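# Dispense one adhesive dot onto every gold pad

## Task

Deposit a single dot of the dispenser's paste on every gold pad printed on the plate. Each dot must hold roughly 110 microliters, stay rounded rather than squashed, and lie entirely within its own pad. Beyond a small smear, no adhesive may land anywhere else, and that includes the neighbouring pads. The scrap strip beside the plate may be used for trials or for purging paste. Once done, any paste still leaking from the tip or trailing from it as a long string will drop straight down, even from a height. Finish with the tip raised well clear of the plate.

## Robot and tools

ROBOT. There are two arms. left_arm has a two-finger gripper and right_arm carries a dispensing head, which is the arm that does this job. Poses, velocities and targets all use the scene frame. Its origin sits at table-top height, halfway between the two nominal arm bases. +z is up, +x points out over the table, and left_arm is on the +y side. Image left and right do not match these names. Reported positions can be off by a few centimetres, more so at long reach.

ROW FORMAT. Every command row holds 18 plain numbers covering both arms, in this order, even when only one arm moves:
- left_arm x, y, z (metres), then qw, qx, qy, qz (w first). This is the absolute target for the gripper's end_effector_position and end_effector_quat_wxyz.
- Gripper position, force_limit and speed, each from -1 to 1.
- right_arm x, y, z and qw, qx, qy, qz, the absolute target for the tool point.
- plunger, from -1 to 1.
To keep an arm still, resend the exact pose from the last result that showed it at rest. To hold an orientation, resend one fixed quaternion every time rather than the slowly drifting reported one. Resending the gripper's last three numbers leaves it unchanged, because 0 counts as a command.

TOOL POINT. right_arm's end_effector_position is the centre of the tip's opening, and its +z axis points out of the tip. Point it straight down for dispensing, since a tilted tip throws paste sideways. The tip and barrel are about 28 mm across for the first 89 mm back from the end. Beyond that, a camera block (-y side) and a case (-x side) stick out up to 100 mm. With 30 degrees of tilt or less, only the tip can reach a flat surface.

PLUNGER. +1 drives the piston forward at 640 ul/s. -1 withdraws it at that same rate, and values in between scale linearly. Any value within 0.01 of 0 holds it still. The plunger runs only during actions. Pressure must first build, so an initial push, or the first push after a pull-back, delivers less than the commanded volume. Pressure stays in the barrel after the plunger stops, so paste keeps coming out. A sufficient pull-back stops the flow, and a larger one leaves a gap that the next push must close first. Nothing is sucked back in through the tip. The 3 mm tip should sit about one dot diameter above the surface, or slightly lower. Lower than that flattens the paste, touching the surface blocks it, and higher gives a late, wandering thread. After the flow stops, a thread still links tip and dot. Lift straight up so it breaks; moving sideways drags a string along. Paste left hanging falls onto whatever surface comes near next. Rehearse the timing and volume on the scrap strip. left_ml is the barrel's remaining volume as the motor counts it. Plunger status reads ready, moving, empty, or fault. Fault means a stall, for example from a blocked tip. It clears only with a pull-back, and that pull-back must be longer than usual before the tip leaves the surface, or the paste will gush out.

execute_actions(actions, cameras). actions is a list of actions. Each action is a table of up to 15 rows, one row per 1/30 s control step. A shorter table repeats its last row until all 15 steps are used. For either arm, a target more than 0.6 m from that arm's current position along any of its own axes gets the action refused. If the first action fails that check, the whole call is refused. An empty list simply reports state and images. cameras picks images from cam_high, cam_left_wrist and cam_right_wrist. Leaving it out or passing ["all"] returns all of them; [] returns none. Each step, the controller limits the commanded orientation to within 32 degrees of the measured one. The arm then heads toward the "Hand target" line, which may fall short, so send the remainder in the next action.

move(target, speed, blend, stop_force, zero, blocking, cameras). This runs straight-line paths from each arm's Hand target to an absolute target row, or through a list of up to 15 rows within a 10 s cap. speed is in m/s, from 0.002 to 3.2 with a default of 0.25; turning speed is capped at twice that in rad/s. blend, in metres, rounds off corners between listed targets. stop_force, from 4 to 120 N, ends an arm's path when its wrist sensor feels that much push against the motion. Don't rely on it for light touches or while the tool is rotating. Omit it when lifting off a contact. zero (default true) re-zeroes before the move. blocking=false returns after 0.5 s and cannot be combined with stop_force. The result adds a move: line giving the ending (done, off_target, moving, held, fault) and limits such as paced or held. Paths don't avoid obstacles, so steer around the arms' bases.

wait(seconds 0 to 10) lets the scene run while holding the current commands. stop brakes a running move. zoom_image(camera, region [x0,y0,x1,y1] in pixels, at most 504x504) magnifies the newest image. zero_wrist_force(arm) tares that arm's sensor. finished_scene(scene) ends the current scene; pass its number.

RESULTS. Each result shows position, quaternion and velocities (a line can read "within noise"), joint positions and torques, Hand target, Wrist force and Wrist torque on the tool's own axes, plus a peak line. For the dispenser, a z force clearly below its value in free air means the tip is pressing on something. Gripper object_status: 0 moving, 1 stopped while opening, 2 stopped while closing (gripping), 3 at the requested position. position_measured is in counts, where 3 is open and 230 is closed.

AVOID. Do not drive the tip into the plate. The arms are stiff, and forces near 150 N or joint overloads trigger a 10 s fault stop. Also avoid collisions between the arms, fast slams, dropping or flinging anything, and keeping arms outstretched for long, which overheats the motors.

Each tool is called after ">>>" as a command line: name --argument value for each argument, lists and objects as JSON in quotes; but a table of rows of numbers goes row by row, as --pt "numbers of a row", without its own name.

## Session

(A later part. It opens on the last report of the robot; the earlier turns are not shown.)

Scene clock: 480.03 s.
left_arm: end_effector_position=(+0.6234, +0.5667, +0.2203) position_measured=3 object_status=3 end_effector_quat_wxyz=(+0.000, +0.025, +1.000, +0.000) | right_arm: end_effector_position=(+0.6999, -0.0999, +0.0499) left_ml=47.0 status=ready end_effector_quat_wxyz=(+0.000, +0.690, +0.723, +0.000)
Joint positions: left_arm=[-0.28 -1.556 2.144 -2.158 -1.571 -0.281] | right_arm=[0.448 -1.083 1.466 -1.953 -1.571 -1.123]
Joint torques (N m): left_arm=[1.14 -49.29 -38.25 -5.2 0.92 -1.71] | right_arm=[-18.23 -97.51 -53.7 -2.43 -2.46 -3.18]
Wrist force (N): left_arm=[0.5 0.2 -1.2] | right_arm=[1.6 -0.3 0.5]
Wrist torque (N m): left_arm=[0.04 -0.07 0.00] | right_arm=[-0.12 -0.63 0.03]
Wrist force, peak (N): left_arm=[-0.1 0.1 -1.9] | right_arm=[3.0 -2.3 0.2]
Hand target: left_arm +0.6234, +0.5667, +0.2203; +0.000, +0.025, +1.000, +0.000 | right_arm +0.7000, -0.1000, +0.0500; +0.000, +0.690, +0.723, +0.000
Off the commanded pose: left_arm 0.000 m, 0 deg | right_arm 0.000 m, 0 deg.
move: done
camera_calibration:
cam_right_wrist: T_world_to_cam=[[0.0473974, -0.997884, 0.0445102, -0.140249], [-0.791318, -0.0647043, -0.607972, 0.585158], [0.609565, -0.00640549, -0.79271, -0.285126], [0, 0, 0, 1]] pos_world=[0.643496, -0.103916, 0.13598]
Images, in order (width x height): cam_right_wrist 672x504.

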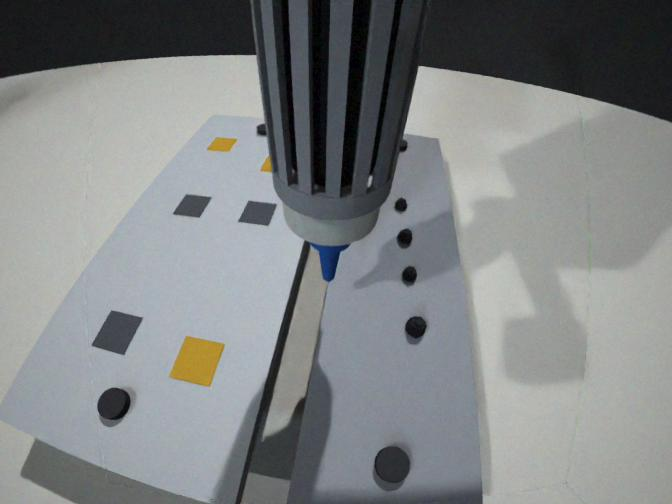

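>>> move --pt "0.6234 0.5667 0.2203 0 0.025 1.0 0 1 1 1 0.74 -0.08 0.08 0 0.69 0.723 0 0" --pt "0.6234 0.5667 0.2203 0 0.025 1.0 0 1 1 1 0.793 -0.059 0.045 0 0.69 0.723 0 0" --speed 0.15 --cameras '["cam_right_wrist"]'

>>> zoom_image --camera "cam_right_wrist" --region '[230, 220, 430, 370]'

Scene clock: 543.97 s.
left_arm: end_effector_position=(+0.6234, +0.5667, +0.2203) position_measured=3 object_status=3 end_effector_quat_wxyz=(+0.000, +0.025, +1.000, +0.000) | right_arm: end_effector_position=(+0.7930, -0.0592, +0.0450) left_ml=47.0 status=ready end_effector_quat_wxyz=(+0.000, +0.690, +0.723, +0.000)
Joint positions: left_arm=[-0.28 -1.556 2.144 -2.158 -1.571 -0.281] | right_arm=[0.44 -0.922 1.215 -1.864 -1.571 -1.131]
Joint torques (N m): left_arm=[-0.77 -47.12 -40.91 -5.11 1.19 -1.3] | right_arm=[15.85 -100.62 -47.7 -5.07 -2.35 1.11]
Wrist force (N): left_arm=[0.1 -0.3 -1.3] | right_arm=[2.0 -0.4 0.5]
Wrist torque (N m): left_arm=[-0.04 0.00 0.00] | right_arm=[-0.14 -0.73 0.05]
Wrist force, peak (N): left_arm=[-0.1 0.1 -2.1] | right_arm=[2.8 1.3 1.7]
Hand target: left_arm +0.6234, +0.5667, +0.2203; +0.000, +0.025, +1.000, +0.000 | right_arm +0.7930, -0.0590, +0.0450; +0.000, +0.690, +0.723, +0.000
Off the commanded pose: left_arm 0.000 m, 0 deg | right_arm 0.000 m, 0 deg.
move: done
camera_calibration:
cam_right_wrist: T_world_to_cam=[[0.047336, -0.997883, 0.0445889, -0.10369], [-0.791322, -0.0647035, -0.607966, 0.658432], [0.609565, -0.00650548, -0.79271, -0.345584], [0, 0, 0, 1]] pos_world=[0.736596, -0.063116, 0.13098]
Images, in order (width x height): cam_right_wrist 672x504.

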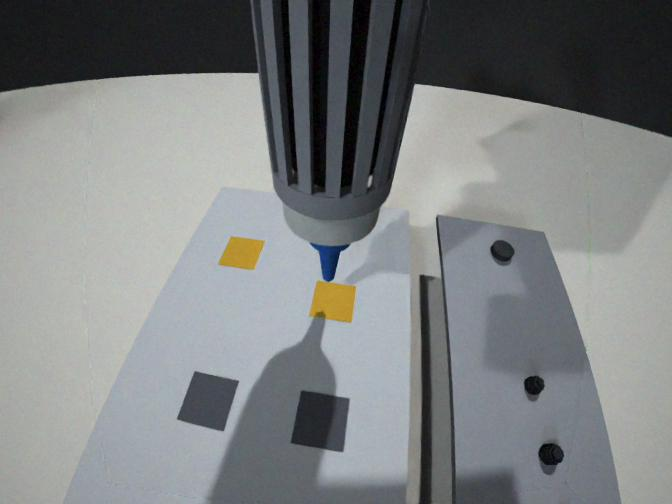

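Scaled by 2.520 from the camera's 672x504 image, which has a finer 960x720 frame.

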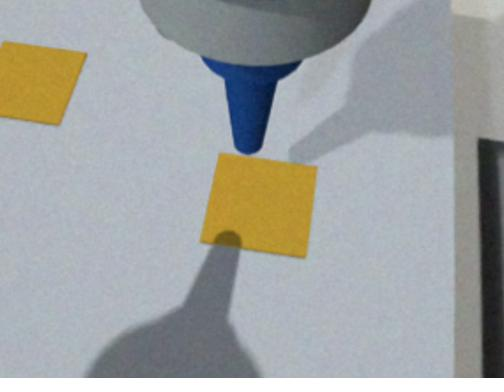

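>>> move --target '[0.6234,0.5667,0.2203,0,0.025,1.0,0,1,1,1,0.7928,-0.0612,0.0365,0,0.69,0.723,0,0]' --speed 0.05 --cameras '["cam_right_wrist"]'

>>> zoom_image --camera "cam_right_wrist" --region '[230, 220, 430, 370]'

>>> move --target '[0.6234,0.5667,0.2203,0,0.025,1.0,0,1,1,1,0.7928,-0.0612,0.02,0,0.69,0.723,0,0]' --speed 0.004 --stop_force 4 --cameras '["cam_right_wrist"]'

>>> zoom_image --camera "cam_right_wrist" --region '[230, 220, 430, 370]'

Scene clock: 560.13 s.
left_arm: end_effector_position=(+0.6234, +0.5667, +0.2203) position_measured=3 object_status=3 end_effector_quat_wxyz=(+0.000, +0.025, +1.000, +0.000) | right_arm: end_effector_position=(+0.7928, -0.0612, +0.0364) left_ml=47.0 status=ready end_effector_quat_wxyz=(+0.000, +0.690, +0.723, +0.000)
Joint positions: left_arm=[-0.28 -1.556 2.144 -2.158 -1.571 -0.281] | right_arm=[0.438 -0.92 1.228 -1.878 -1.571 -1.133]
Joint torques (N m): left_arm=[-0.42 -47.55 -43.68 -4.85 0.68 -0.81] | right_arm=[-15.12 -87.95 -54.96 -2.83 -2.19 -3.18]
Wrist force (N): left_arm=[0.0 -0.1 -1.3] | right_arm=[2.1 -0.1 0.1]
Wrist torque (N m): left_arm=[0.00 0.03 -0.01] | right_arm=[-0.04 -0.78 0.05]
Wrist force, peak (N): left_arm=[0.2 -0.2 -2.1] | right_arm=[2.5 -0.5 0.2]
Hand target: left_arm +0.6234, +0.5667, +0.2203; +0.000, +0.025, +1.000, +0.000 | right_arm +0.7928, -0.0612, +0.0365; +0.000, +0.690, +0.723, +0.000
Off the commanded pose: left_arm 0.000 m, 0 deg | right_arm 0.000 m, 0 deg.
move: done
camera_calibration:
cam_right_wrist: T_world_to_cam=[[0.047392, -0.997884, 0.0445177, -0.105421], [-0.791232, -0.0647055, -0.608083, 0.652779], [0.609676, -0.00640561, -0.792625, -0.352319], [0, 0, 0, 1]] pos_world=[0.736296, -0.065216, 0.12238]
Images, in order (width x height): cam_right_wrist 672x504.

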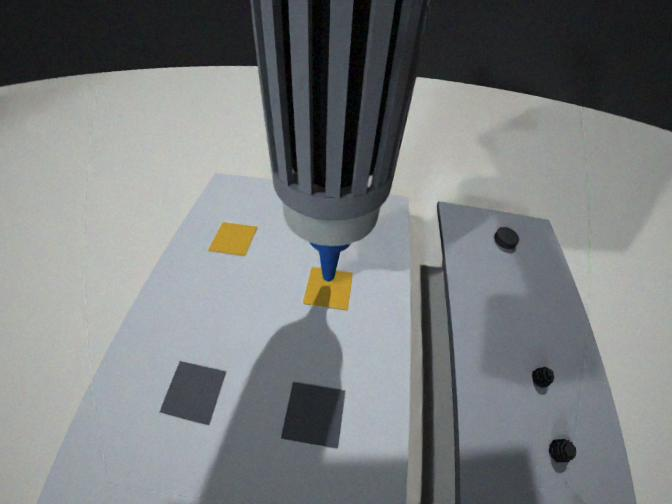

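Scaled by 2.520 from the camera's 672x504 image, which has a finer 960x720 frame.

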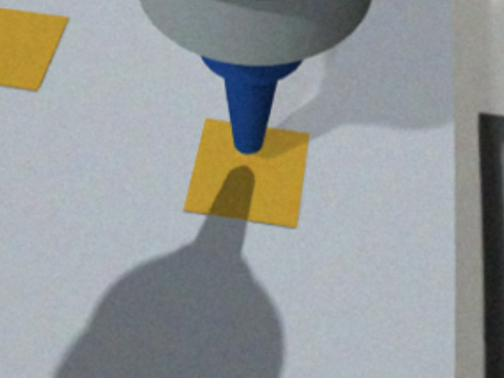

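Scene clock: 562.17 s.
left_arm: end_effector_position=(+0.6234, +0.5667, +0.2203) position_measured=3 object_status=3 end_effector_quat_wxyz=(+0.000, +0.025, +1.000, +0.000) | right_arm: end_effector_position=(+0.7928, -0.0612, +0.0315) left_ml=47.0 status=ready end_effector_quat_wxyz=(+0.000, +0.690, +0.723, +0.000)
Joint positions: left_arm=[-0.28 -1.556 2.144 -2.158 -1.571 -0.281] | right_arm=[0.438 -0.918 1.232 -1.885 -1.571 -1.133]
Joint torques (N m): left_arm=[0.32 -48.83 -43.1 -4.85 0.82 -0.74] | right_arm=[-11.43 -96.84 -49.64 -0.03 -1.71 0.91]
Wrist force (N): left_arm=[0.2 -0.1 -1.7] | right_arm=[2.9 -0.1 -5.9]
Wrist torque (N m): left_arm=[0.00 -0.02 0.00] | right_arm=[-0.23 -0.69 0.05]
Wrist force, peak (N): left_arm=[0.2 0.2 -2.0] | right_arm=[1.3 -2.8 -11.5]
Hand target: left_arm +0.6234, +0.5667, +0.2203; +0.000, +0.025, +1.000, +0.000 | right_arm +0.7928, -0.0612, +0.0316; +0.000, +0.690, +0.723, +0.000
Off the commanded pose: left_arm 0.000 m, 0 deg | right_arm 0.012 m, 0 deg.
move: contact (right_arm)
camera_calibration:
cam_right_wrist: T_world_to_cam=[[0.047388, -0.997884, 0.0445146, -0.105109], [-0.791233, -0.0647003, -0.608083, 0.649946], [0.609676, -0.00640558, -0.792625, -0.356184], [0, 0, 0, 1]] pos_world=[0.736396, -0.065116, 0.11758]
Images, in order (width x height): cam_right_wrist 672x504.

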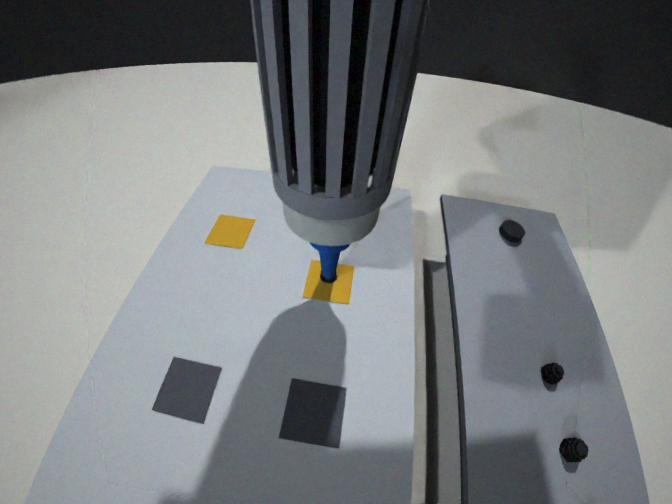

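Scaled by 2.520 from the camera's 672x504 image, which has a finer 960x720 frame.

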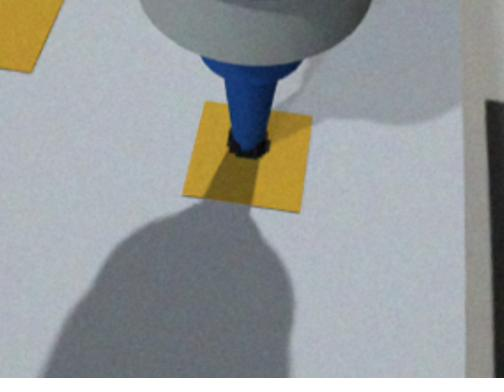

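>>> move --target '[0.6234,0.5667,0.2203,0,0.025,1.0,0,1,1,1,0.7928,-0.0612,0.0364,0,0.69,0.723,0,0]' --speed 0.05 --cameras '[]'

>>> execute_actions --actions '[[[0.6234,0.5667,0.2203,0,0.025,1.0,0,1,1,1,0.7928,-0.0612,0.0364,0,0.69,0.723,0,0.8125]]]' --cameras '[]'

>>> wait --seconds 5 --cameras '["cam_right_wrist"]'

>>> zoom_image --camera "cam_right_wrist" --region '[280, 230, 380, 305]'

>>> execute_actions --actions '[[[0.6234,0.5667,0.2203,0,0.025,1.0,0,1,1,1,0.7928,-0.0612,0.0364,0,0.69,0.723,0,-0.46875]]]' --cameras '[]'

>>> move --target '[0.6234,0.5667,0.2203,0,0.025,1.0,0,1,1,1,0.7928,-0.0612,0.05,0,0.69,0.723,0,0]' --speed 0.08 --cameras '["cam_right_wrist"]'

>>> zoom_image --camera "cam_right_wrist" --region '[230, 220, 430, 370]'

>>> zoom_image --camera "cam_right_wrist" --region '[290, 260, 370, 320]'

Scene clock: 580.37 s.
left_arm: end_effector_position=(+0.6234, +0.5667, +0.2203) position_measured=3 object_status=3 end_effector_quat_wxyz=(+0.000, +0.025, +1.000, +0.000) | right_arm: end_effector_position=(+0.7928, -0.0612, +0.0365) left_ml=47.0 status=ready end_effector_quat_wxyz=(+0.000, +0.690, +0.723, +0.000)
Joint positions: left_arm=[-0.28 -1.556 2.144 -2.158 -1.571 -0.281] | right_arm=[0.438 -0.92 1.228 -1.878 -1.571 -1.133]
Joint torques (N m): left_arm=[-0.07 -48.32 -45 -4.81 1.08 -1.17] | right_arm=[-10.9 -105.72 -51.72 -3.69 -2.08 3.14]
Wrist force (N): left_arm=[0.2 0.3 -1.4] | right_arm=[2.0 -0.2 0.3]
Wrist torque (N m): left_arm=[0.05 -0.02 -0.01] | right_arm=[-0.08 -0.74 0.05]
Wrist force, peak (N): left_arm=[0.3 -0.2 -2.1] | right_arm=[3.1 0.1 -6.0]
Hand target: left_arm +0.6234, +0.5667, +0.2203; +0.000, +0.025, +1.000, +0.000 | right_arm +0.7928, -0.0612, +0.0364; +0.000, +0.690, +0.723, +0.000
Off the commanded pose: left_arm 0.000 m, 0 deg | right_arm 0.000 m, 0 deg.
move: done
No camera images: "cameras" was empty.

Scene clock: 581.10 s.
left_arm: end_effector_position=(+0.6234, +0.5667, +0.2203) position_measured=3 object_status=3 end_effector_quat_wxyz=(+0.000, +0.025, +1.000, +0.000) | right_arm: end_effector_position=(+0.7928, -0.0612, +0.0365) left_ml=46.8 status=ready end_effector_quat_wxyz=(+0.000, +0.690, +0.723, +0.000)
Joint positions: left_arm=[-0.28 -1.556 2.144 -2.158 -1.571 -0.281] | right_arm=[0.438 -0.92 1.228 -1.878 -1.571 -1.133]
Joint torques (N m): left_arm=[0.46 -45.39 -45.19 -4.87 0.76 -0.83] | right_arm=[-8.1 -93.79 -43.26 -6.21 -1.38 3.46]
Wrist force (N): left_arm=[0.2 0.0 -1.7] | right_arm=[2.1 -0.5 0.1]
Wrist torque (N m): left_arm=[0.01 -0.02 0.00] | right_arm=[-0.21 -0.75 0.05]
Wrist force, peak (N): left_arm=[0.0 0.0 -2.0] | right_arm=[2.2 -0.3 0.5]
Hand target: left_arm +0.6234, +0.5667, +0.2203; +0.000, +0.025, +1.000, +0.000 | right_arm +0.7928, -0.0612, +0.0364; +0.000, +0.690, +0.723, +0.000
Off the commanded pose: left_arm 0.000 m, 0 deg | right_arm 0.000 m, 0 deg.
No camera images: "cameras" was empty.

Scene clock: 586.10 s.
left_arm: end_effector_position=(+0.6234, +0.5667, +0.2203) position_measured=3 object_status=3 end_effector_quat_wxyz=(+0.000, +0.025, +1.000, +0.000) | right_arm: end_effector_position=(+0.7928, -0.0612, +0.0364) left_ml=46.8 status=ready end_effector_quat_wxyz=(+0.000, +0.690, +0.723, +0.000)
Joint positions: left_arm=[-0.28 -1.556 2.144 -2.158 -1.571 -0.281] | right_arm=[0.438 -0.92 1.228 -1.878 -1.571 -1.133]
Joint torques (N m): left_arm=[-0.67 -48.57 -43.41 -5.04 1.05 -0.81] | right_arm=[7.07 -84.24 -52.82 -4.01 0.07 3.48]
Wrist force (N): left_arm=[0.2 0.0 -1.7] | right_arm=[2.0 -0.2 0.4]
Wrist torque (N m): left_arm=[0.02 -0.01 0.00] | right_arm=[-0.09 -0.74 0.05]
Wrist force, peak (N): left_arm=[0.3 -0.1 -2.3] | right_arm=[2.5 0.0 0.5]
Hand target: left_arm +0.6234, +0.5667, +0.2203; +0.000, +0.025, +1.000, +0.000 | right_arm +0.7928, -0.0612, +0.0364; +0.000, +0.690, +0.723, +0.000
Off the commanded pose: left_arm 0.000 m, 0 deg | right_arm 0.000 m, 0 deg.
wait: 5.00 s; at rest by 0.17 s
camera_calibration:
cam_right_wrist: T_world_to_cam=[[0.0473306, -0.997883, 0.0445964, -0.105285], [-0.791236, -0.0647047, -0.608077, 0.652788], [0.609676, -0.00650561, -0.792624, -0.352324], [0, 0, 0, 1]] pos_world=[0.736296, -0.065116, 0.12238]
Images, in order (width x height): cam_right_wrist 672x504.

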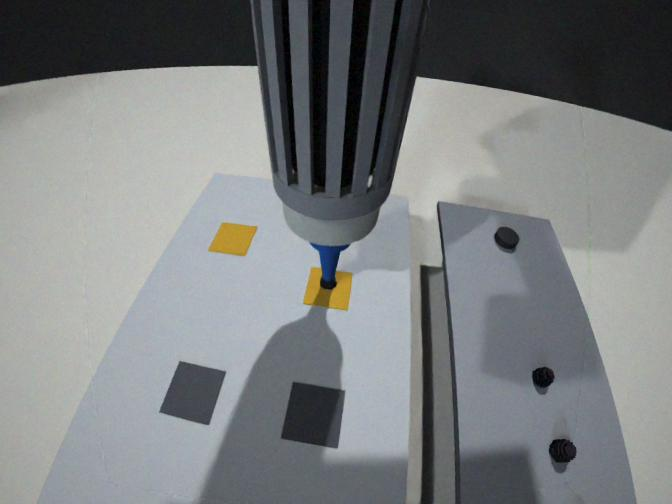

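Scaled by 5.040 from the camera's 672x504 image, which has a finer 960x720 frame.

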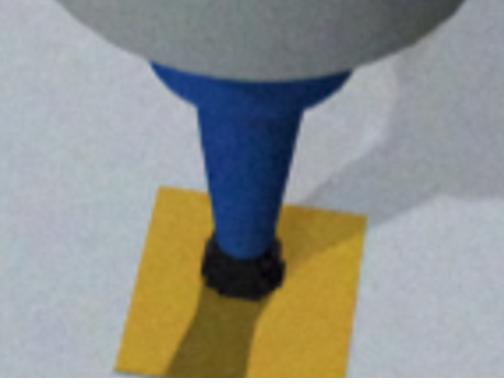

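Scene clock: 586.83 s.
left_arm: end_effector_position=(+0.6234, +0.5667, +0.2203) position_measured=3 object_status=3 end_effector_quat_wxyz=(+0.000, +0.025, +1.000, +0.000) | right_arm: end_effector_position=(+0.7928, -0.0612, +0.0364) left_ml=46.9 status=ready end_effector_quat_wxyz=(+0.000, +0.690, +0.723, +0.000)
Joint positions: left_arm=[-0.28 -1.556 2.144 -2.158 -1.571 -0.281] | right_arm=[0.438 -0.92 1.228 -1.878 -1.571 -1.133]
Joint torques (N m): left_arm=[-0.66 -49.08 -44.53 -4.99 0.91 -0.65] | right_arm=[8.55 -85.94 -54.12 -4.41 0.4 3.51]
Wrist force (N): left_arm=[0.1 -0.2 -1.8] | right_arm=[1.7 -0.3 0.2]
Wrist torque (N m): left_arm=[-0.01 -0.01 0.00] | right_arm=[-0.11 -0.62 0.05]
Wrist force, peak (N): left_arm=[0.1 0.3 -1.9] | right_arm=[2.4 -0.4 0.6]
Hand target: left_arm +0.6234, +0.5667, +0.2203; +0.000, +0.025, +1.000, +0.000 | right_arm +0.7928, -0.0612, +0.0364; +0.000, +0.690, +0.723, +0.000
Off the commanded pose: left_arm 0.000 m, 0 deg | right_arm 0.000 m, 0 deg.
No camera images: "cameras" was empty.

Scene clock: 587.53 s.
left_arm: end_effector_position=(+0.6234, +0.5667, +0.2203) position_measured=3 object_status=3 end_effector_quat_wxyz=(+0.000, +0.025, +1.000, +0.000) | right_arm: end_effector_position=(+0.7928, -0.0612, +0.0502) left_ml=46.9 status=ready end_effector_quat_wxyz=(+0.000, +0.690, +0.723, +0.000)
Joint positions: left_arm=[-0.28 -1.556 2.144 -2.158 -1.571 -0.281] | right_arm=[0.438 -0.927 1.214 -1.858 -1.571 -1.133]
Joint torques (N m): left_arm=[0.55 -49.29 -44.03 -5.01 0.6 -0.97] | right_arm=[10.62 -94.02 -44.26 -5.87 0.77 3.4]
Wrist force (N): left_arm=[-0.2 0.1 -1.7] | right_arm=[2.1 -0.3 0.4]
Wrist torque (N m): left_arm=[0.04 0.04 -0.01] | right_arm=[-0.13 -0.75 0.05]
Wrist force, peak (N): left_arm=[0.5 -0.5 -2.0] | right_arm=[2.3 -0.2 0.5]
Hand target: left_arm +0.6234, +0.5667, +0.2203; +0.000, +0.025, +1.000, +0.000 | right_arm +0.7928, -0.0612, +0.0500; +0.000, +0.690, +0.723, +0.000
Off the commanded pose: left_arm 0.000 m, 0 deg | right_arm 0.000 m, 0 deg.
move: done
camera_calibration:
cam_right_wrist: T_world_to_cam=[[0.0473853, -0.997884, 0.0445185, -0.10594], [-0.791185, -0.0647011, -0.608145, 0.66129], [0.609739, -0.00640516, -0.792577, -0.341414], [0, 0, 0, 1]] pos_world=[0.736396, -0.065116, 0.13628]
Images, in order (width x height): cam_right_wrist 672x504.

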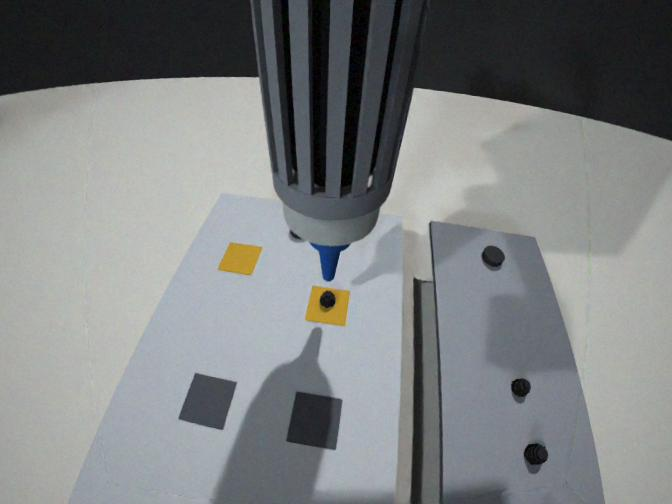

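Scaled by 2.520 from the camera's 672x504 image, which has a finer 960x720 frame.

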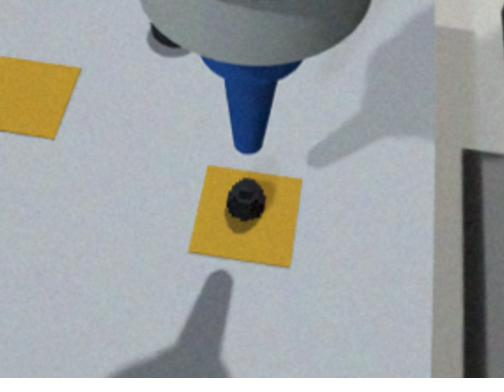

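Scaled by 6.300 from the camera's 672x504 image, which has a finer 960x720 frame.

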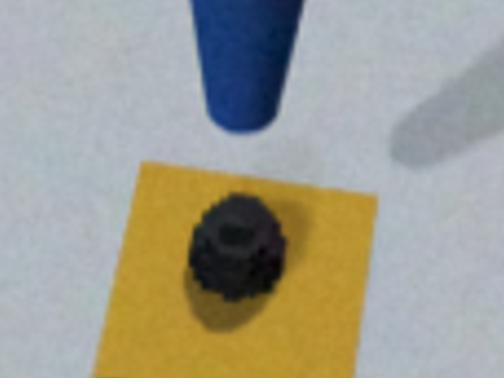

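>>> move --pt "0.6234 0.5667 0.2203 0 0.025 1.0 0 1 1 1 0.811 -0.0200 0.05 0 0.69 0.723 0 0" --pt "0.6234 0.5667 0.2203 0 0.025 1.0 0 1 1 1 0.811 -0.0200 0.0365 0 0.69 0.723 0 0" --speed 0.1 --cameras '["cam_right_wrist"]'

>>> zoom_image --camera "cam_right_wrist" --region '[230, 220, 430, 370]'

Scene clock: 624.47 s.
left_arm: end_effector_position=(+0.6234, +0.5667, +0.2203) position_measured=3 object_status=3 end_effector_quat_wxyz=(+0.000, +0.025, +1.000, +0.000) | right_arm: end_effector_position=(+0.8109, -0.0199, +0.0363) left_ml=46.9 status=ready end_effector_quat_wxyz=(+0.000, +0.690, +0.723, +0.000) end_effector_velocity=(+0.000, +0.001, +0.003) end_effector_angular_velocity=(+0.001, +0.000, +0.000)
Joint positions: left_arm=[-0.28 -1.556 2.144 -2.158 -1.571 -0.281] | right_arm=[0.464 -0.852 1.111 -1.83 -1.571 -1.107]
Joint velocities: left_arm=[within noise] | right_arm=[0 -0.001 -0.004 0.005 0 0]
Joint torques (N m): left_arm=[-0.06 -47.76 -42.85 -4.83 0.58 -0.41] | right_arm=[-16.14 -119.85 -55.77 -0.8 -2.4 -3.17]
Wrist force (N): left_arm=[0.0 0.0 -1.8] | right_arm=[2.0 -0.4 0.3]
Wrist torque (N m): left_arm=[0.02 0.02 0.00] | right_arm=[-0.17 -0.74 0.05]
Wrist force, peak (N): left_arm=[0.1 0.4 -2.1] | right_arm=[3.4 -0.2 -1.4]
Hand target: left_arm +0.6234, +0.5667, +0.2203; +0.000, +0.025, +1.000, +0.000 | right_arm +0.8110, -0.0200, +0.0365; +0.000, +0.690, +0.723, +0.000
Off the commanded pose: left_arm 0.000 m, 0 deg | right_arm 0.000 m, 0 deg.
move: done
camera_calibration:
cam_right_wrist: T_world_to_cam=[[0.0473974, -0.997884, 0.0445102, -0.0649648], [-0.791318, -0.0647043, -0.607972, 0.669769], [0.609565, -0.00640549, -0.79271, -0.363074], [0, 0, 0, 1]] pos_world=[0.754396, -0.023816, 0.12228]
Images, in order (width x height): cam_right_wrist 672x504.

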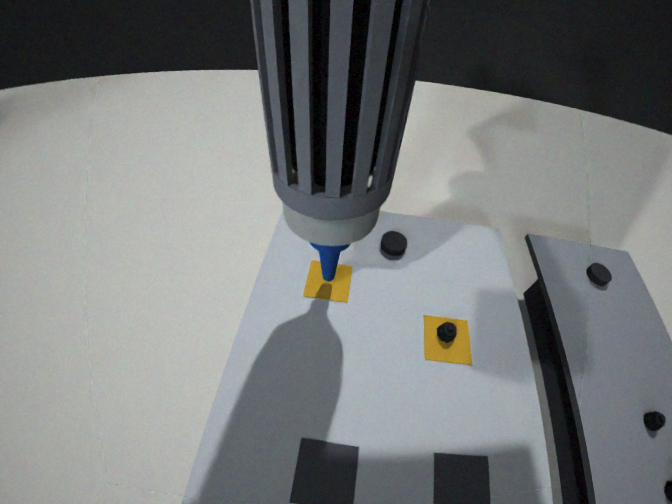

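Scaled by 2.520 from the camera's 672x504 image, which has a finer 960x720 frame.

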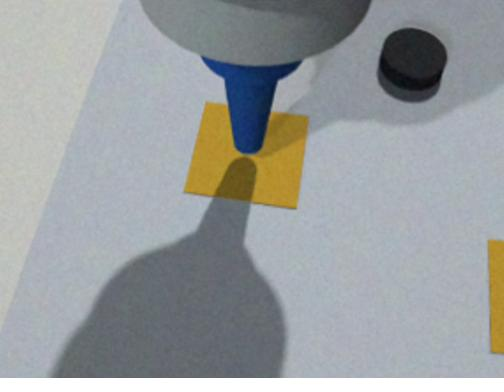

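>>> move --target '[0.6234,0.5667,0.2203,0,0.025,1.0,0,1,1,1,0.8115,-0.0200,0.0372,0,0.69,0.723,0,0]' --speed 0.05 --cameras '[]'

>>> execute_actions --actions '[[[0.6234,0.5667,0.2203,0,0.025,1.0,0,1,1,1,0.8115,-0.0200,0.0372,0,0.69,0.723,0,0.8125]]]' --cameras '[]'

>>> wait --seconds 5 --cameras '["cam_right_wrist"]'

>>> zoom_image --camera "cam_right_wrist" --region '[280, 230, 380, 305]'

>>> execute_actions --actions '[[[0.6234,0.5667,0.2203,0,0.025,1.0,0,1,1,1,0.8115,-0.0200,0.0372,0,0.69,0.723,0,-0.46875]]]' --cameras '[]'

>>> move --target '[0.6234,0.5667,0.2203,0,0.025,1.0,0,1,1,1,0.8115,-0.0200,0.05,0,0.69,0.723,0,0]' --speed 0.08 --cameras '["cam_right_wrist"]'

>>> zoom_image --camera "cam_right_wrist" --region '[290, 260, 370, 320]'

>>> move --pt "0.6234 0.5667 0.2203 0 0.025 1.0 0 1 1 1 0.74 -0.04 0.06 0 0.69 0.723 0 0" --pt "0.6234 0.5667 0.2203 0 0.025 1.0 0 1 1 1 0.670 -0.054 0.05 0 0.69 0.723 0 0" --pt "0.6234 0.5667 0.2203 0 0.025 1.0 0 1 1 1 0.670 -0.054 0.0365 0 0.69 0.723 0 0" --speed 0.12 --cameras '["cam_right_wrist"]'

>>> zoom_image --camera "cam_right_wrist" --region '[230, 220, 430, 370]'

Scene clock: 651.10 s.
left_arm: end_effector_position=(+0.6234, +0.5667, +0.2203) position_measured=3 object_status=3 end_effector_quat_wxyz=(+0.000, +0.025, +1.000, +0.000) | right_arm: end_effector_position=(+0.8115, -0.0200, +0.0373) left_ml=46.9 status=ready end_effector_quat_wxyz=(+0.000, +0.690, +0.723, +0.000)
Joint positions: left_arm=[-0.28 -1.556 2.144 -2.158 -1.571 -0.281] | right_arm=[0.464 -0.852 1.109 -1.828 -1.571 -1.107]
Joint torques (N m): left_arm=[-1.91 -48.05 -41.16 -4.78 0.68 -0.47] | right_arm=[-17.6 -87.61 -56.86 -1.28 1.72 -3.63]
Wrist force (N): left_arm=[0.2 0.6 -1.6] | right_arm=[2.2 -0.6 0.5]
Wrist torque (N m): left_arm=[0.10 -0.02 0.00] | right_arm=[-0.25 -0.81 0.06]
Wrist force, peak (N): left_arm=[0.3 -0.1 -2.2] | right_arm=[2.7 -0.5 0.6]
Hand target: left_arm +0.6234, +0.5667, +0.2203; +0.000, +0.025, +1.000, +0.000 | right_arm +0.8115, -0.0200, +0.0372; +0.000, +0.690, +0.723, +0.000
Off the commanded pose: left_arm 0.000 m, 0 deg | right_arm 0.000 m, 0 deg.
move: done
No camera images: "cameras" was empty.

Scene clock: 651.83 s.
left_arm: end_effector_position=(+0.6234, +0.5667, +0.2203) position_measured=3 object_status=3 end_effector_quat_wxyz=(+0.000, +0.025, +1.000, +0.000) | right_arm: end_effector_position=(+0.8115, -0.0200, +0.0372) left_ml=46.6 status=ready end_effector_quat_wxyz=(+0.000, +0.690, +0.723, +0.000)
Joint positions: left_arm=[-0.28 -1.556 2.144 -2.158 -1.571 -0.281] | right_arm=[0.464 -0.852 1.109 -1.828 -1.571 -1.107]
Joint torques (N m): left_arm=[0.73 -48.04 -42.01 -5.01 0.69 -0.4] | right_arm=[-17.65 -88.43 -52.3 -3.23 2.02 -3.29]
Wrist force (N): left_arm=[-0.4 0.0 -1.7] | right_arm=[2.3 -0.4 0.6]
Wrist torque (N m): left_arm=[0.02 0.08 0.00] | right_arm=[-0.18 -0.85 0.06]
Wrist force, peak (N): left_arm=[0.4 0.2 -2.0] | right_arm=[2.5 -0.5 0.5]
Hand target: left_arm +0.6234, +0.5667, +0.2203; +0.000, +0.025, +1.000, +0.000 | right_arm +0.8115, -0.0200, +0.0372; +0.000, +0.690, +0.723, +0.000
Off the commanded pose: left_arm 0.000 m, 0 deg | right_arm 0.000 m, 0 deg.
No camera images: "cameras" was empty.

Scene clock: 656.83 s.
left_arm: end_effector_position=(+0.6234, +0.5667, +0.2203) position_measured=3 object_status=3 end_effector_quat_wxyz=(+0.000, +0.025, +1.000, +0.000) | right_arm: end_effector_position=(+0.8115, -0.0200, +0.0372) left_ml=46.6 status=ready end_effector_quat_wxyz=(+0.000, +0.690, +0.723, +0.000)
Joint positions: left_arm=[-0.28 -1.556 2.144 -2.158 -1.571 -0.281] | right_arm=[0.464 -0.852 1.109 -1.828 -1.571 -1.107]
Joint torques (N m): left_arm=[0.13 -45.67 -41.7 -4.65 0.9 -0.23] | right_arm=[-14.42 -89.72 -46.25 -5.57 1.81 -2.14]
Wrist force (N): left_arm=[0.1 0.1 -1.8] | right_arm=[1.9 -0.5 0.4]
Wrist torque (N m): left_arm=[0.03 0.01 0.00] | right_arm=[-0.21 -0.69 0.06]
Wrist force, peak (N): left_arm=[0.2 0.1 -2.1] | right_arm=[2.5 -0.4 0.6]
Hand target: left_arm +0.6234, +0.5667, +0.2203; +0.000, +0.025, +1.000, +0.000 | right_arm +0.8115, -0.0200, +0.0372; +0.000, +0.690, +0.723, +0.000
Off the commanded pose: left_arm 0.000 m, 0 deg | right_arm 0.000 m, 0 deg.
wait: 5.00 s; at rest by 0.17 s
camera_calibration:
cam_right_wrist: T_world_to_cam=[[0.047392, -0.997884, 0.0445177, -0.0651299], [-0.791232, -0.0647055, -0.608083, 0.670734], [0.609676, -0.00640561, -0.792625, -0.362821], [0, 0, 0, 1]] pos_world=[0.754996, -0.023916, 0.12318]
Images, in order (width x height): cam_right_wrist 672x504.

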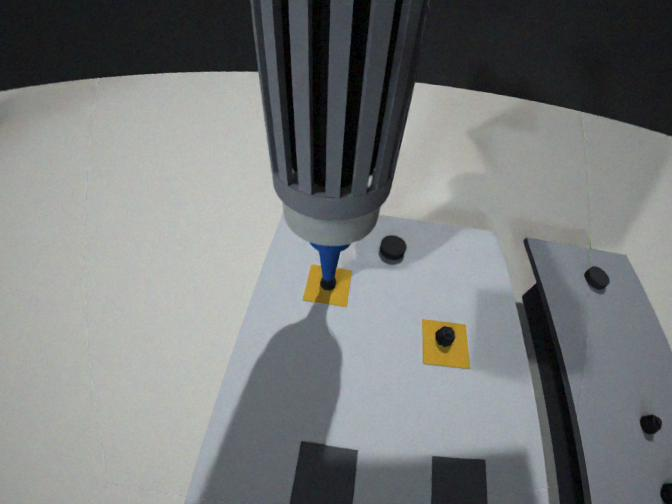

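Scaled by 5.040 from the camera's 672x504 image, which has a finer 960x720 frame.

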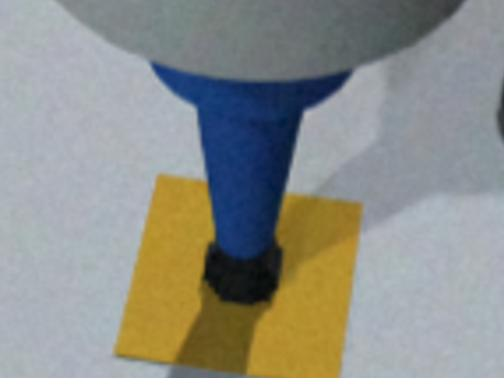

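Scene clock: 657.57 s.
left_arm: end_effector_position=(+0.6234, +0.5667, +0.2203) position_measured=3 object_status=3 end_effector_quat_wxyz=(+0.000, +0.025, +1.000, +0.000) | right_arm: end_effector_position=(+0.8115, -0.0200, +0.0372) left_ml=46.8 status=ready end_effector_quat_wxyz=(+0.000, +0.690, +0.723, +0.000)
Joint positions: left_arm=[-0.28 -1.556 2.144 -2.158 -1.571 -0.281] | right_arm=[0.464 -0.852 1.109 -1.828 -1.571 -1.107]
Joint torques (N m): left_arm=[-0.57 -48.81 -40.72 -4.94 0.56 -0.15] | right_arm=[-13.62 -87.95 -46.6 -5.31 1.75 -2.14]
Wrist force (N): left_arm=[0.4 -0.1 -1.7] | right_arm=[2.3 -0.3 0.7]
Wrist torque (N m): left_arm=[-0.01 -0.05 -0.01] | right_arm=[-0.14 -0.82 0.06]
Wrist force, peak (N): left_arm=[0.0 0.2 -1.9] | right_arm=[2.6 -0.2 0.7]
Hand target: left_arm +0.6234, +0.5667, +0.2203; +0.000, +0.025, +1.000, +0.000 | right_arm +0.8115, -0.0200, +0.0372; +0.000, +0.690, +0.723, +0.000
Off the commanded pose: left_arm 0.000 m, 0 deg | right_arm 0.000 m, 0 deg.
No camera images: "cameras" was empty.

Scene clock: 658.27 s.
left_arm: end_effector_position=(+0.6234, +0.5667, +0.2203) position_measured=3 object_status=3 end_effector_quat_wxyz=(+0.000, +0.025, +1.000, +0.000) | right_arm: end_effector_position=(+0.8115, -0.0200, +0.0502) left_ml=46.8 status=ready end_effector_quat_wxyz=(+0.000, +0.690, +0.723, +0.000)
Joint positions: left_arm=[-0.28 -1.556 2.144 -2.158 -1.571 -0.281] | right_arm=[0.464 -0.857 1.096 -1.809 -1.571 -1.107]
Joint torques (N m): left_arm=[-1.15 -48.11 -40.97 -4.7 0.55 -0.34] | right_arm=[-14.54 -103.51 -45.12 -5.86 1.81 -1.61]
Wrist force (N): left_arm=[0.4 -0.1 -1.7] | right_arm=[2.0 -0.4 0.3]
Wrist torque (N m): left_arm=[0.01 -0.05 0.00] | right_arm=[-0.16 -0.72 0.06]
Wrist force, peak (N): left_arm=[0.1 0.2 -2.0] | right_arm=[2.2 -0.6 1.4]
Hand target: left_arm +0.6234, +0.5667, +0.2203; +0.000, +0.025, +1.000, +0.000 | right_arm +0.8115, -0.0200, +0.0500; +0.000, +0.690, +0.723, +0.000
Off the commanded pose: left_arm 0.000 m, 0 deg | right_arm 0.000 m, 0 deg.
move: done
camera_calibration:
cam_right_wrist: T_world_to_cam=[[0.0473853, -0.997884, 0.0445185, -0.0657129], [-0.791185, -0.0647011, -0.608145, 0.678751], [0.609739, -0.00640516, -0.792577, -0.352552], [0, 0, 0, 1]] pos_world=[0.755096, -0.023916, 0.13628]
Images, in order (width x height): cam_right_wrist 672x504.

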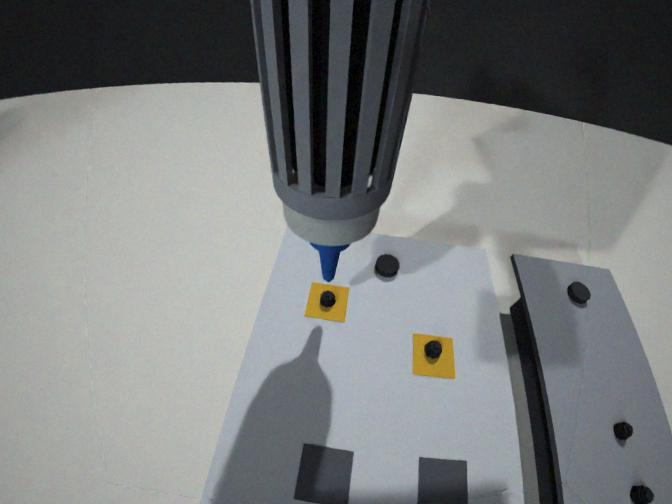

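Scaled by 6.300 from the camera's 672x504 image, which has a finer 960x720 frame.

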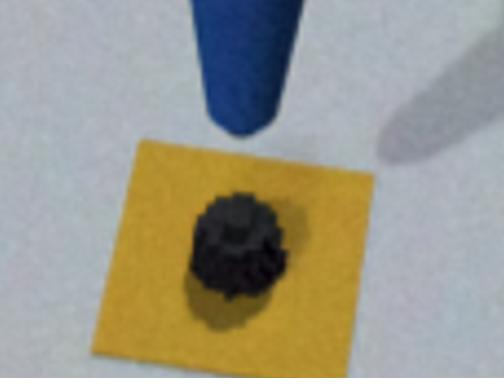

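Scene clock: 660.07 s.
left_arm: end_effector_position=(+0.6234, +0.5667, +0.2203) position_measured=3 object_status=3 end_effector_quat_wxyz=(+0.000, +0.025, +1.000, +0.000) | right_arm: end_effector_position=(+0.6699, -0.0540, +0.0364) left_ml=46.8 status=ready end_effector_quat_wxyz=(+0.000, +0.690, +0.723, +0.000)
Joint positions: left_arm=[-0.28 -1.556 2.144 -2.158 -1.571 -0.281] | right_arm=[0.506 -1.064 1.461 -1.968 -1.571 -1.065]
Joint torques (N m): left_arm=[-1.09 -48.5 -41.46 -4.66 0.5 -0.11] | right_arm=[-16.05 -103.68 -54.69 -1.33 -1.27 -3.43]
Wrist force (N): left_arm=[0.3 0.3 -1.7] | right_arm=[1.9 -0.2 0.4]
Wrist torque (N m): left_arm=[0.06 -0.03 0.00] | right_arm=[-0.08 -0.70 0.03]
Wrist force, peak (N): left_arm=[0.4 0.2 -2.2] | right_arm=[2.1 -2.5 0.3]
Hand target: left_arm +0.6234, +0.5667, +0.2203; +0.000, +0.025, +1.000, +0.000 | right_arm +0.6700, -0.0540, +0.0365; +0.000, +0.690, +0.723, +0.000
Off the commanded pose: left_arm 0.000 m, 0 deg | right_arm 0.000 m, 0 deg.
move: done
camera_calibration:
cam_right_wrist: T_world_to_cam=[[0.047405, -0.997877, 0.0446544, -0.0923452], [-0.791232, -0.0647991, -0.608073, 0.556142], [0.609676, -0.00650631, -0.792624, -0.27733], [0, 0, 0, 1]] pos_world=[0.613496, -0.057916, 0.12248]
Images, in order (width x height): cam_right_wrist 672x504.

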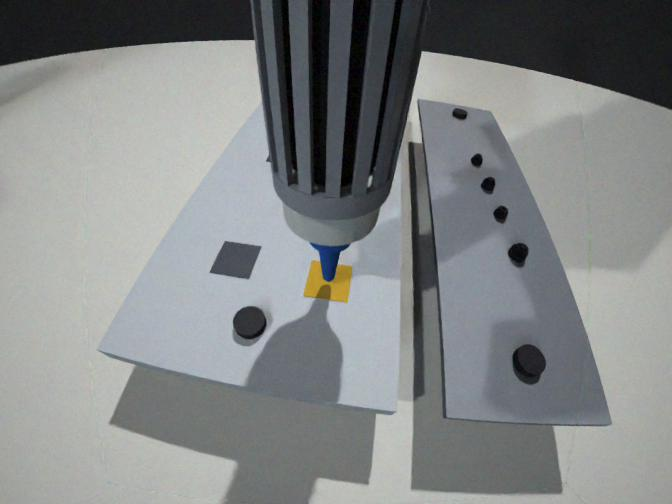

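Scaled by 2.520 from the camera's 672x504 image, which has a finer 960x720 frame.

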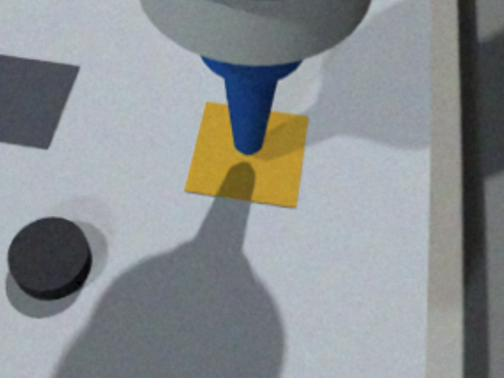

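>>> execute_actions --actions '[[[0.6234,0.5667,0.2203,0,0.025,1.0,0,1,1,1,0.670,-0.0540,0.0366,0,0.69,0.723,0,0.8125]]]' --cameras '[]'

>>> wait --seconds 5 --cameras '["cam_right_wrist"]'

>>> zoom_image --camera "cam_right_wrist" --region '[280, 230, 380, 305]'

>>> execute_actions --actions '[[[0.6234,0.5667,0.2203,0,0.025,1.0,0,1,1,1,0.670,-0.0540,0.0366,0,0.69,0.723,0,-0.46875]]]' --cameras '[]'

>>> move --target '[0.6234,0.5667,0.2203,0,0.025,1.0,0,1,1,1,0.670,-0.0540,0.05,0,0.69,0.723,0,0]' --speed 0.08 --cameras '["cam_right_wrist"]'

>>> zoom_image --camera "cam_right_wrist" --region '[290, 260, 370, 320]'

>>> move --target '[0.6234,0.5667,0.2203,0,0.025,1.0,0,1,1,1,0.66,-0.09,0.16,0,0.69,0.723,0,0]' --speed 0.2

>>> zoom_image --camera "cam_right_wrist" --region '[150, 150, 450, 400]'

Scene clock: 677.87 s.
left_arm: end_effector_position=(+0.6234, +0.5667, +0.2203) position_measured=3 object_status=3 end_effector_quat_wxyz=(+0.000, +0.025, +1.000, +0.000) | right_arm: end_effector_position=(+0.6700, -0.0540, +0.0366) left_ml=46.5 status=ready end_effector_quat_wxyz=(+0.000, +0.690, +0.723, +0.000)
Joint positions: left_arm=[-0.28 -1.556 2.144 -2.158 -1.571 -0.281] | right_arm=[0.506 -1.064 1.461 -1.968 -1.571 -1.065]
Joint torques (N m): left_arm=[-2 -48.01 -40.66 -5.04 1.02 -0.13] | right_arm=[-10.47 -103.34 -54.31 -1.64 2.19 -2.9]
Wrist force (N): left_arm=[0.3 0.3 -1.8] | right_arm=[1.9 -0.4 0.8]
Wrist torque (N m): left_arm=[0.06 -0.04 -0.01] | right_arm=[-0.17 -0.71 0.04]
Wrist force, peak (N): left_arm=[0.9 0.4 -2.0] | right_arm=[2.5 -0.2 0.7]
Hand target: left_arm +0.6234, +0.5667, +0.2203; +0.000, +0.025, +1.000, +0.000 | right_arm +0.6700, -0.0540, +0.0366; +0.000, +0.690, +0.723, +0.000
Off the commanded pose: left_arm 0.000 m, 0 deg | right_arm 0.000 m, 0 deg.
No camera images: "cameras" was empty.

Scene clock: 682.87 s.
left_arm: end_effector_position=(+0.6234, +0.5667, +0.2203) position_measured=3 object_status=3 end_effector_quat_wxyz=(+0.000, +0.025, +1.000, +0.000) | right_arm: end_effector_position=(+0.6700, -0.0540, +0.0366) left_ml=46.5 status=ready end_effector_quat_wxyz=(+0.000, +0.690, +0.723, +0.000)
Joint positions: left_arm=[-0.28 -1.556 2.144 -2.158 -1.571 -0.281] | right_arm=[0.506 -1.064 1.461 -1.968 -1.571 -1.065]
Joint torques (N m): left_arm=[0.11 -48.76 -40.05 -4.88 0.66 0.06] | right_arm=[-9.57 -103.78 -44.02 -3.9 2.06 -2.67]
Wrist force (N): left_arm=[0.1 0.2 -1.7] | right_arm=[2.0 -0.3 0.5]
Wrist torque (N m): left_arm=[0.04 0.00 0.00] | right_arm=[-0.12 -0.74 0.04]
Wrist force, peak (N): left_arm=[0.2 0.0 -2.2] | right_arm=[2.5 -0.2 0.7]
Hand target: left_arm +0.6234, +0.5667, +0.2203; +0.000, +0.025, +1.000, +0.000 | right_arm +0.6700, -0.0540, +0.0366; +0.000, +0.690, +0.723, +0.000
Off the commanded pose: left_arm 0.000 m, 0 deg | right_arm 0.000 m, 0 deg.
wait: 5.00 s; at rest by 0.17 s
camera_calibration:
cam_right_wrist: T_world_to_cam=[[0.047392, -0.997884, 0.0445177, -0.0923297], [-0.791232, -0.0647055, -0.608083, 0.55627], [0.609676, -0.00640561, -0.792625, -0.277166], [0, 0, 0, 1]] pos_world=[0.613496, -0.057916, 0.12268]
Images, in order (width x height): cam_right_wrist 672x504.

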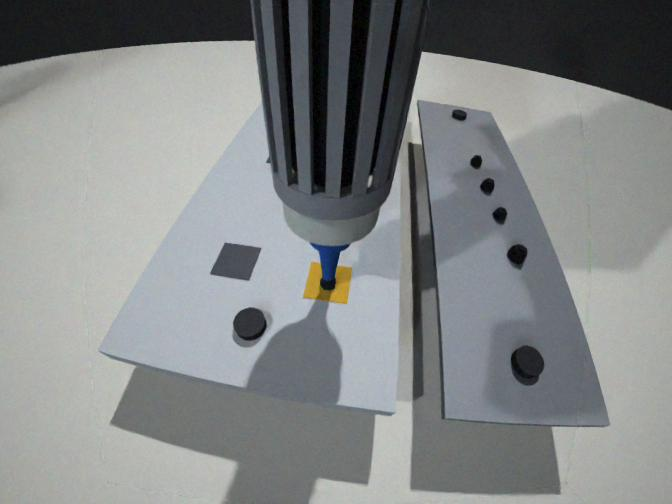

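Scaled by 5.040 from the camera's 672x504 image, which has a finer 960x720 frame.

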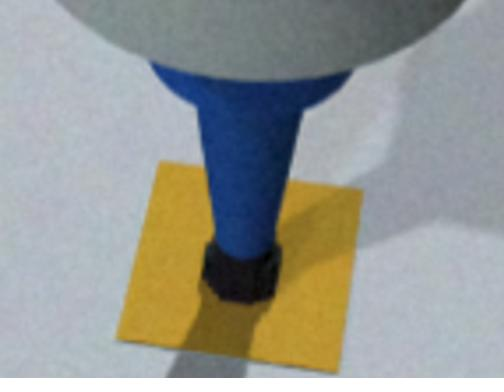

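Scene clock: 683.60 s.
left_arm: end_effector_position=(+0.6234, +0.5667, +0.2203) position_measured=3 object_status=3 end_effector_quat_wxyz=(+0.000, +0.025, +1.000, +0.000) | right_arm: end_effector_position=(+0.6700, -0.0540, +0.0366) left_ml=46.7 status=ready end_effector_quat_wxyz=(+0.000, +0.690, +0.723, +0.000)
Joint positions: left_arm=[-0.28 -1.556 2.144 -2.158 -1.571 -0.281] | right_arm=[0.506 -1.064 1.461 -1.968 -1.571 -1.065]
Joint torques (N m): left_arm=[1.06 -48.35 -40.43 -5.02 0.77 -0.2] | right_arm=[-8.15 -102.22 -42.86 -4.67 2.24 -2.87]
Wrist force (N): left_arm=[0.0 -0.2 -1.5] | right_arm=[1.9 -0.4 0.6]
Wrist torque (N m): left_arm=[-0.02 0.02 0.00] | right_arm=[-0.16 -0.74 0.04]
Wrist force, peak (N): left_arm=[0.4 -0.1 -2.1] | right_arm=[2.1 -0.6 0.7]
Hand target: left_arm +0.6234, +0.5667, +0.2203; +0.000, +0.025, +1.000, +0.000 | right_arm +0.6700, -0.0540, +0.0366; +0.000, +0.690, +0.723, +0.000
Off the commanded pose: left_arm 0.000 m, 0 deg | right_arm 0.000 m, 0 deg.
No camera images: "cameras" was empty.

Scene clock: 684.30 s.
left_arm: end_effector_position=(+0.6234, +0.5667, +0.2203) position_measured=3 object_status=3 end_effector_quat_wxyz=(+0.000, +0.025, +1.000, +0.000) | right_arm: end_effector_position=(+0.6700, -0.0540, +0.0503) left_ml=46.7 status=ready end_effector_quat_wxyz=(+0.000, +0.690, +0.723, +0.000)
Joint positions: left_arm=[-0.28 -1.556 2.144 -2.158 -1.571 -0.281] | right_arm=[0.506 -1.073 1.448 -1.947 -1.571 -1.065]
Joint torques (N m): left_arm=[-0.05 -46.2 -40.27 -4.77 0.59 -0.34] | right_arm=[-8.6 -77.42 -43.41 -5.97 2.02 -3.35]
Wrist force (N): left_arm=[0.4 0.0 -1.6] | right_arm=[2.2 0.1 0.6]
Wrist torque (N m): left_arm=[0.02 -0.05 0.00] | right_arm=[0.02 -0.82 0.03]
Wrist force, peak (N): left_arm=[0.0 0.6 -2.1] | right_arm=[2.3 -0.5 0.6]
Hand target: left_arm +0.6234, +0.5667, +0.2203; +0.000, +0.025, +1.000, +0.000 | right_arm +0.6700, -0.0540, +0.0500; +0.000, +0.690, +0.723, +0.000
Off the commanded pose: left_arm 0.000 m, 0 deg | right_arm 0.000 m, 0 deg.
move: done
camera_calibration:
cam_right_wrist: T_world_to_cam=[[0.0473826, -0.997884, 0.0445221, -0.0929348], [-0.791147, -0.0647016, -0.608194, 0.564582], [0.609788, -0.0064057, -0.792539, -0.266527], [0, 0, 0, 1]] pos_world=[0.613596, -0.057916, 0.13628]
Images, in order (width x height): cam_right_wrist 672x504.

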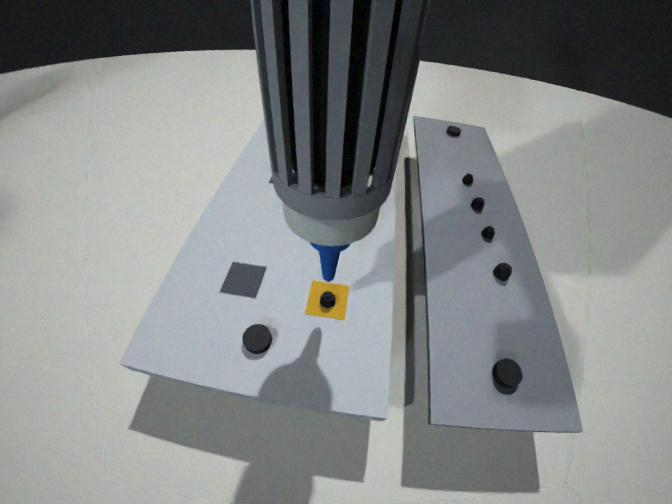

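Scaled by 6.300 from the camera's 672x504 image, which has a finer 960x720 frame.

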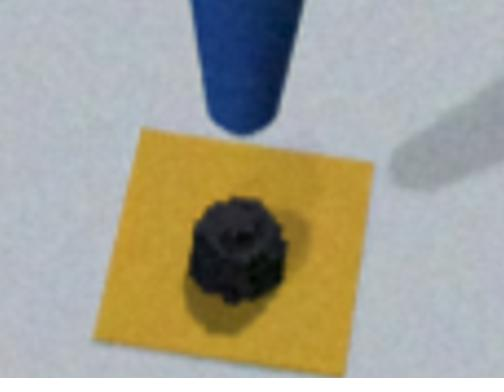

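Scene clock: 685.33 s.
left_arm: end_effector_position=(+0.6234, +0.5667, +0.2203) position_measured=3 object_status=3 end_effector_quat_wxyz=(+0.000, +0.025, +1.000, +0.000) | right_arm: end_effector_position=(+0.6601, -0.0901, +0.1600) left_ml=46.7 status=ready end_effector_quat_wxyz=(+0.000, +0.690, +0.723, +0.000)
Joint positions: left_arm=[-0.28 -1.556 2.144 -2.158 -1.571 -0.281] | right_arm=[0.478 -1.176 1.401 -1.796 -1.571 -1.093]
Joint torques (N m): left_arm=[1.26 -47.4 -40.5 -4.72 0.54 -0.29] | right_arm=[16.81 -71.93 -45.31 -4.55 0.73 3.7]
Wrist force (N): left_arm=[0.1 0.1 -1.8] | right_arm=[1.9 0.0 0.5]
Wrist torque (N m): left_arm=[0.02 -0.01 0.00] | right_arm=[-0.03 -0.71 0.05]
Wrist force, peak (N): left_arm=[-0.4 -0.2 -2.0] | right_arm=[2.3 -0.1 3.7]
Hand target: left_arm +0.6234, +0.5667, +0.2203; +0.000, +0.025, +1.000, +0.000 | right_arm +0.6600, -0.0900, +0.1600; +0.000, +0.690, +0.723, +0.000
Off the commanded pose: left_arm 0.000 m, 0 deg | right_arm 0.000 m, 0 deg.
move: done
camera_calibration:
cam_left_wrist: T_world_to_cam=[[0.0132392, 0.998031, -0.0613164, -0.544111], [0.923767, 0.0112635, 0.38279, -0.650004], [0.382727, -0.0617099, -0.921798, 0.128368], [0, 0, 0, 1]] pos_world=[0.558525, 0.558282, 0.333781]
cam_right_wrist: T_world_to_cam=[[0.0473041, -0.997891, 0.0444608, -0.133316], [-0.791152, -0.064602, -0.608198, 0.621207], [0.609788, -0.00640497, -0.792539, -0.173701], [0, 0, 0, 1]] pos_world=[0.603696, -0.0940161, 0.24608]

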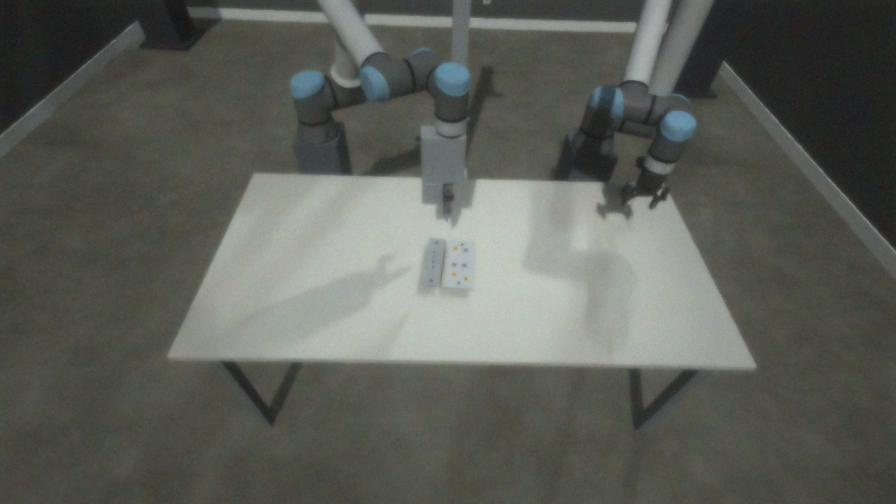

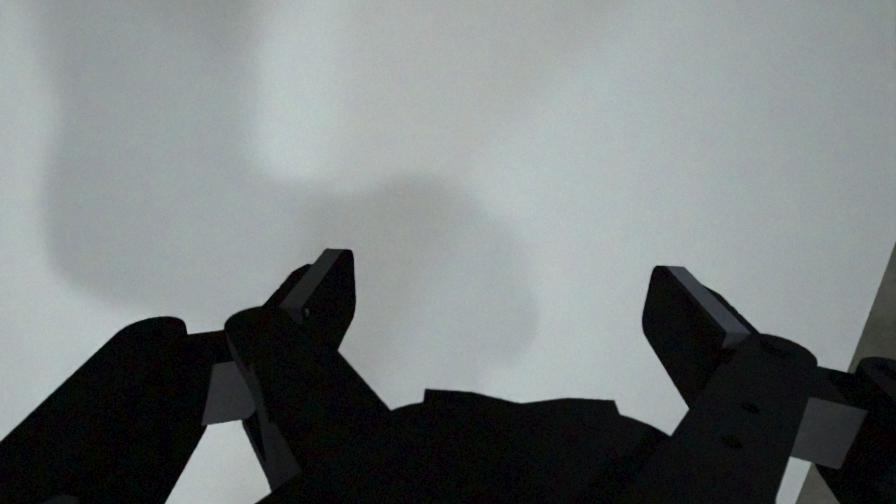

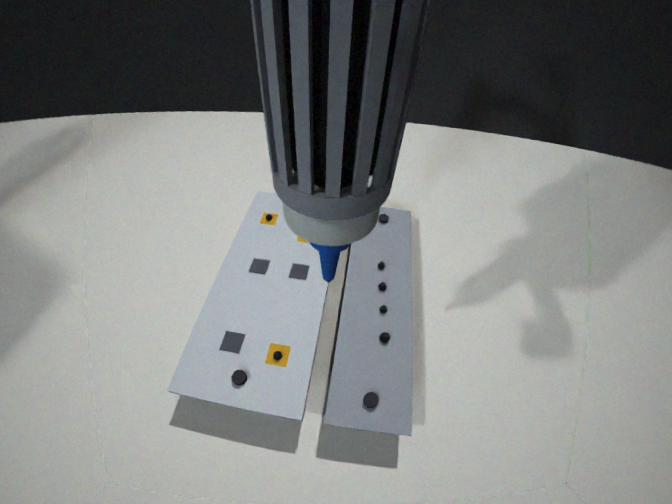

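Scaled by 1.680 from the camera's 672x504 image, which has a finer 960x720 frame.

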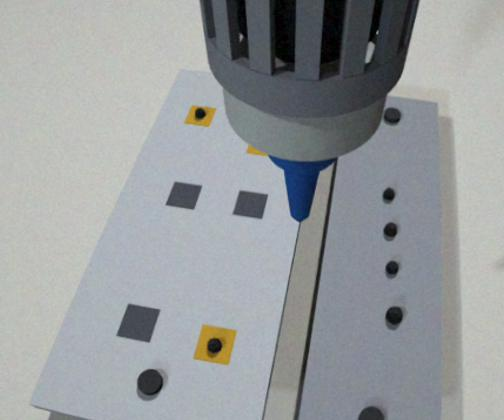

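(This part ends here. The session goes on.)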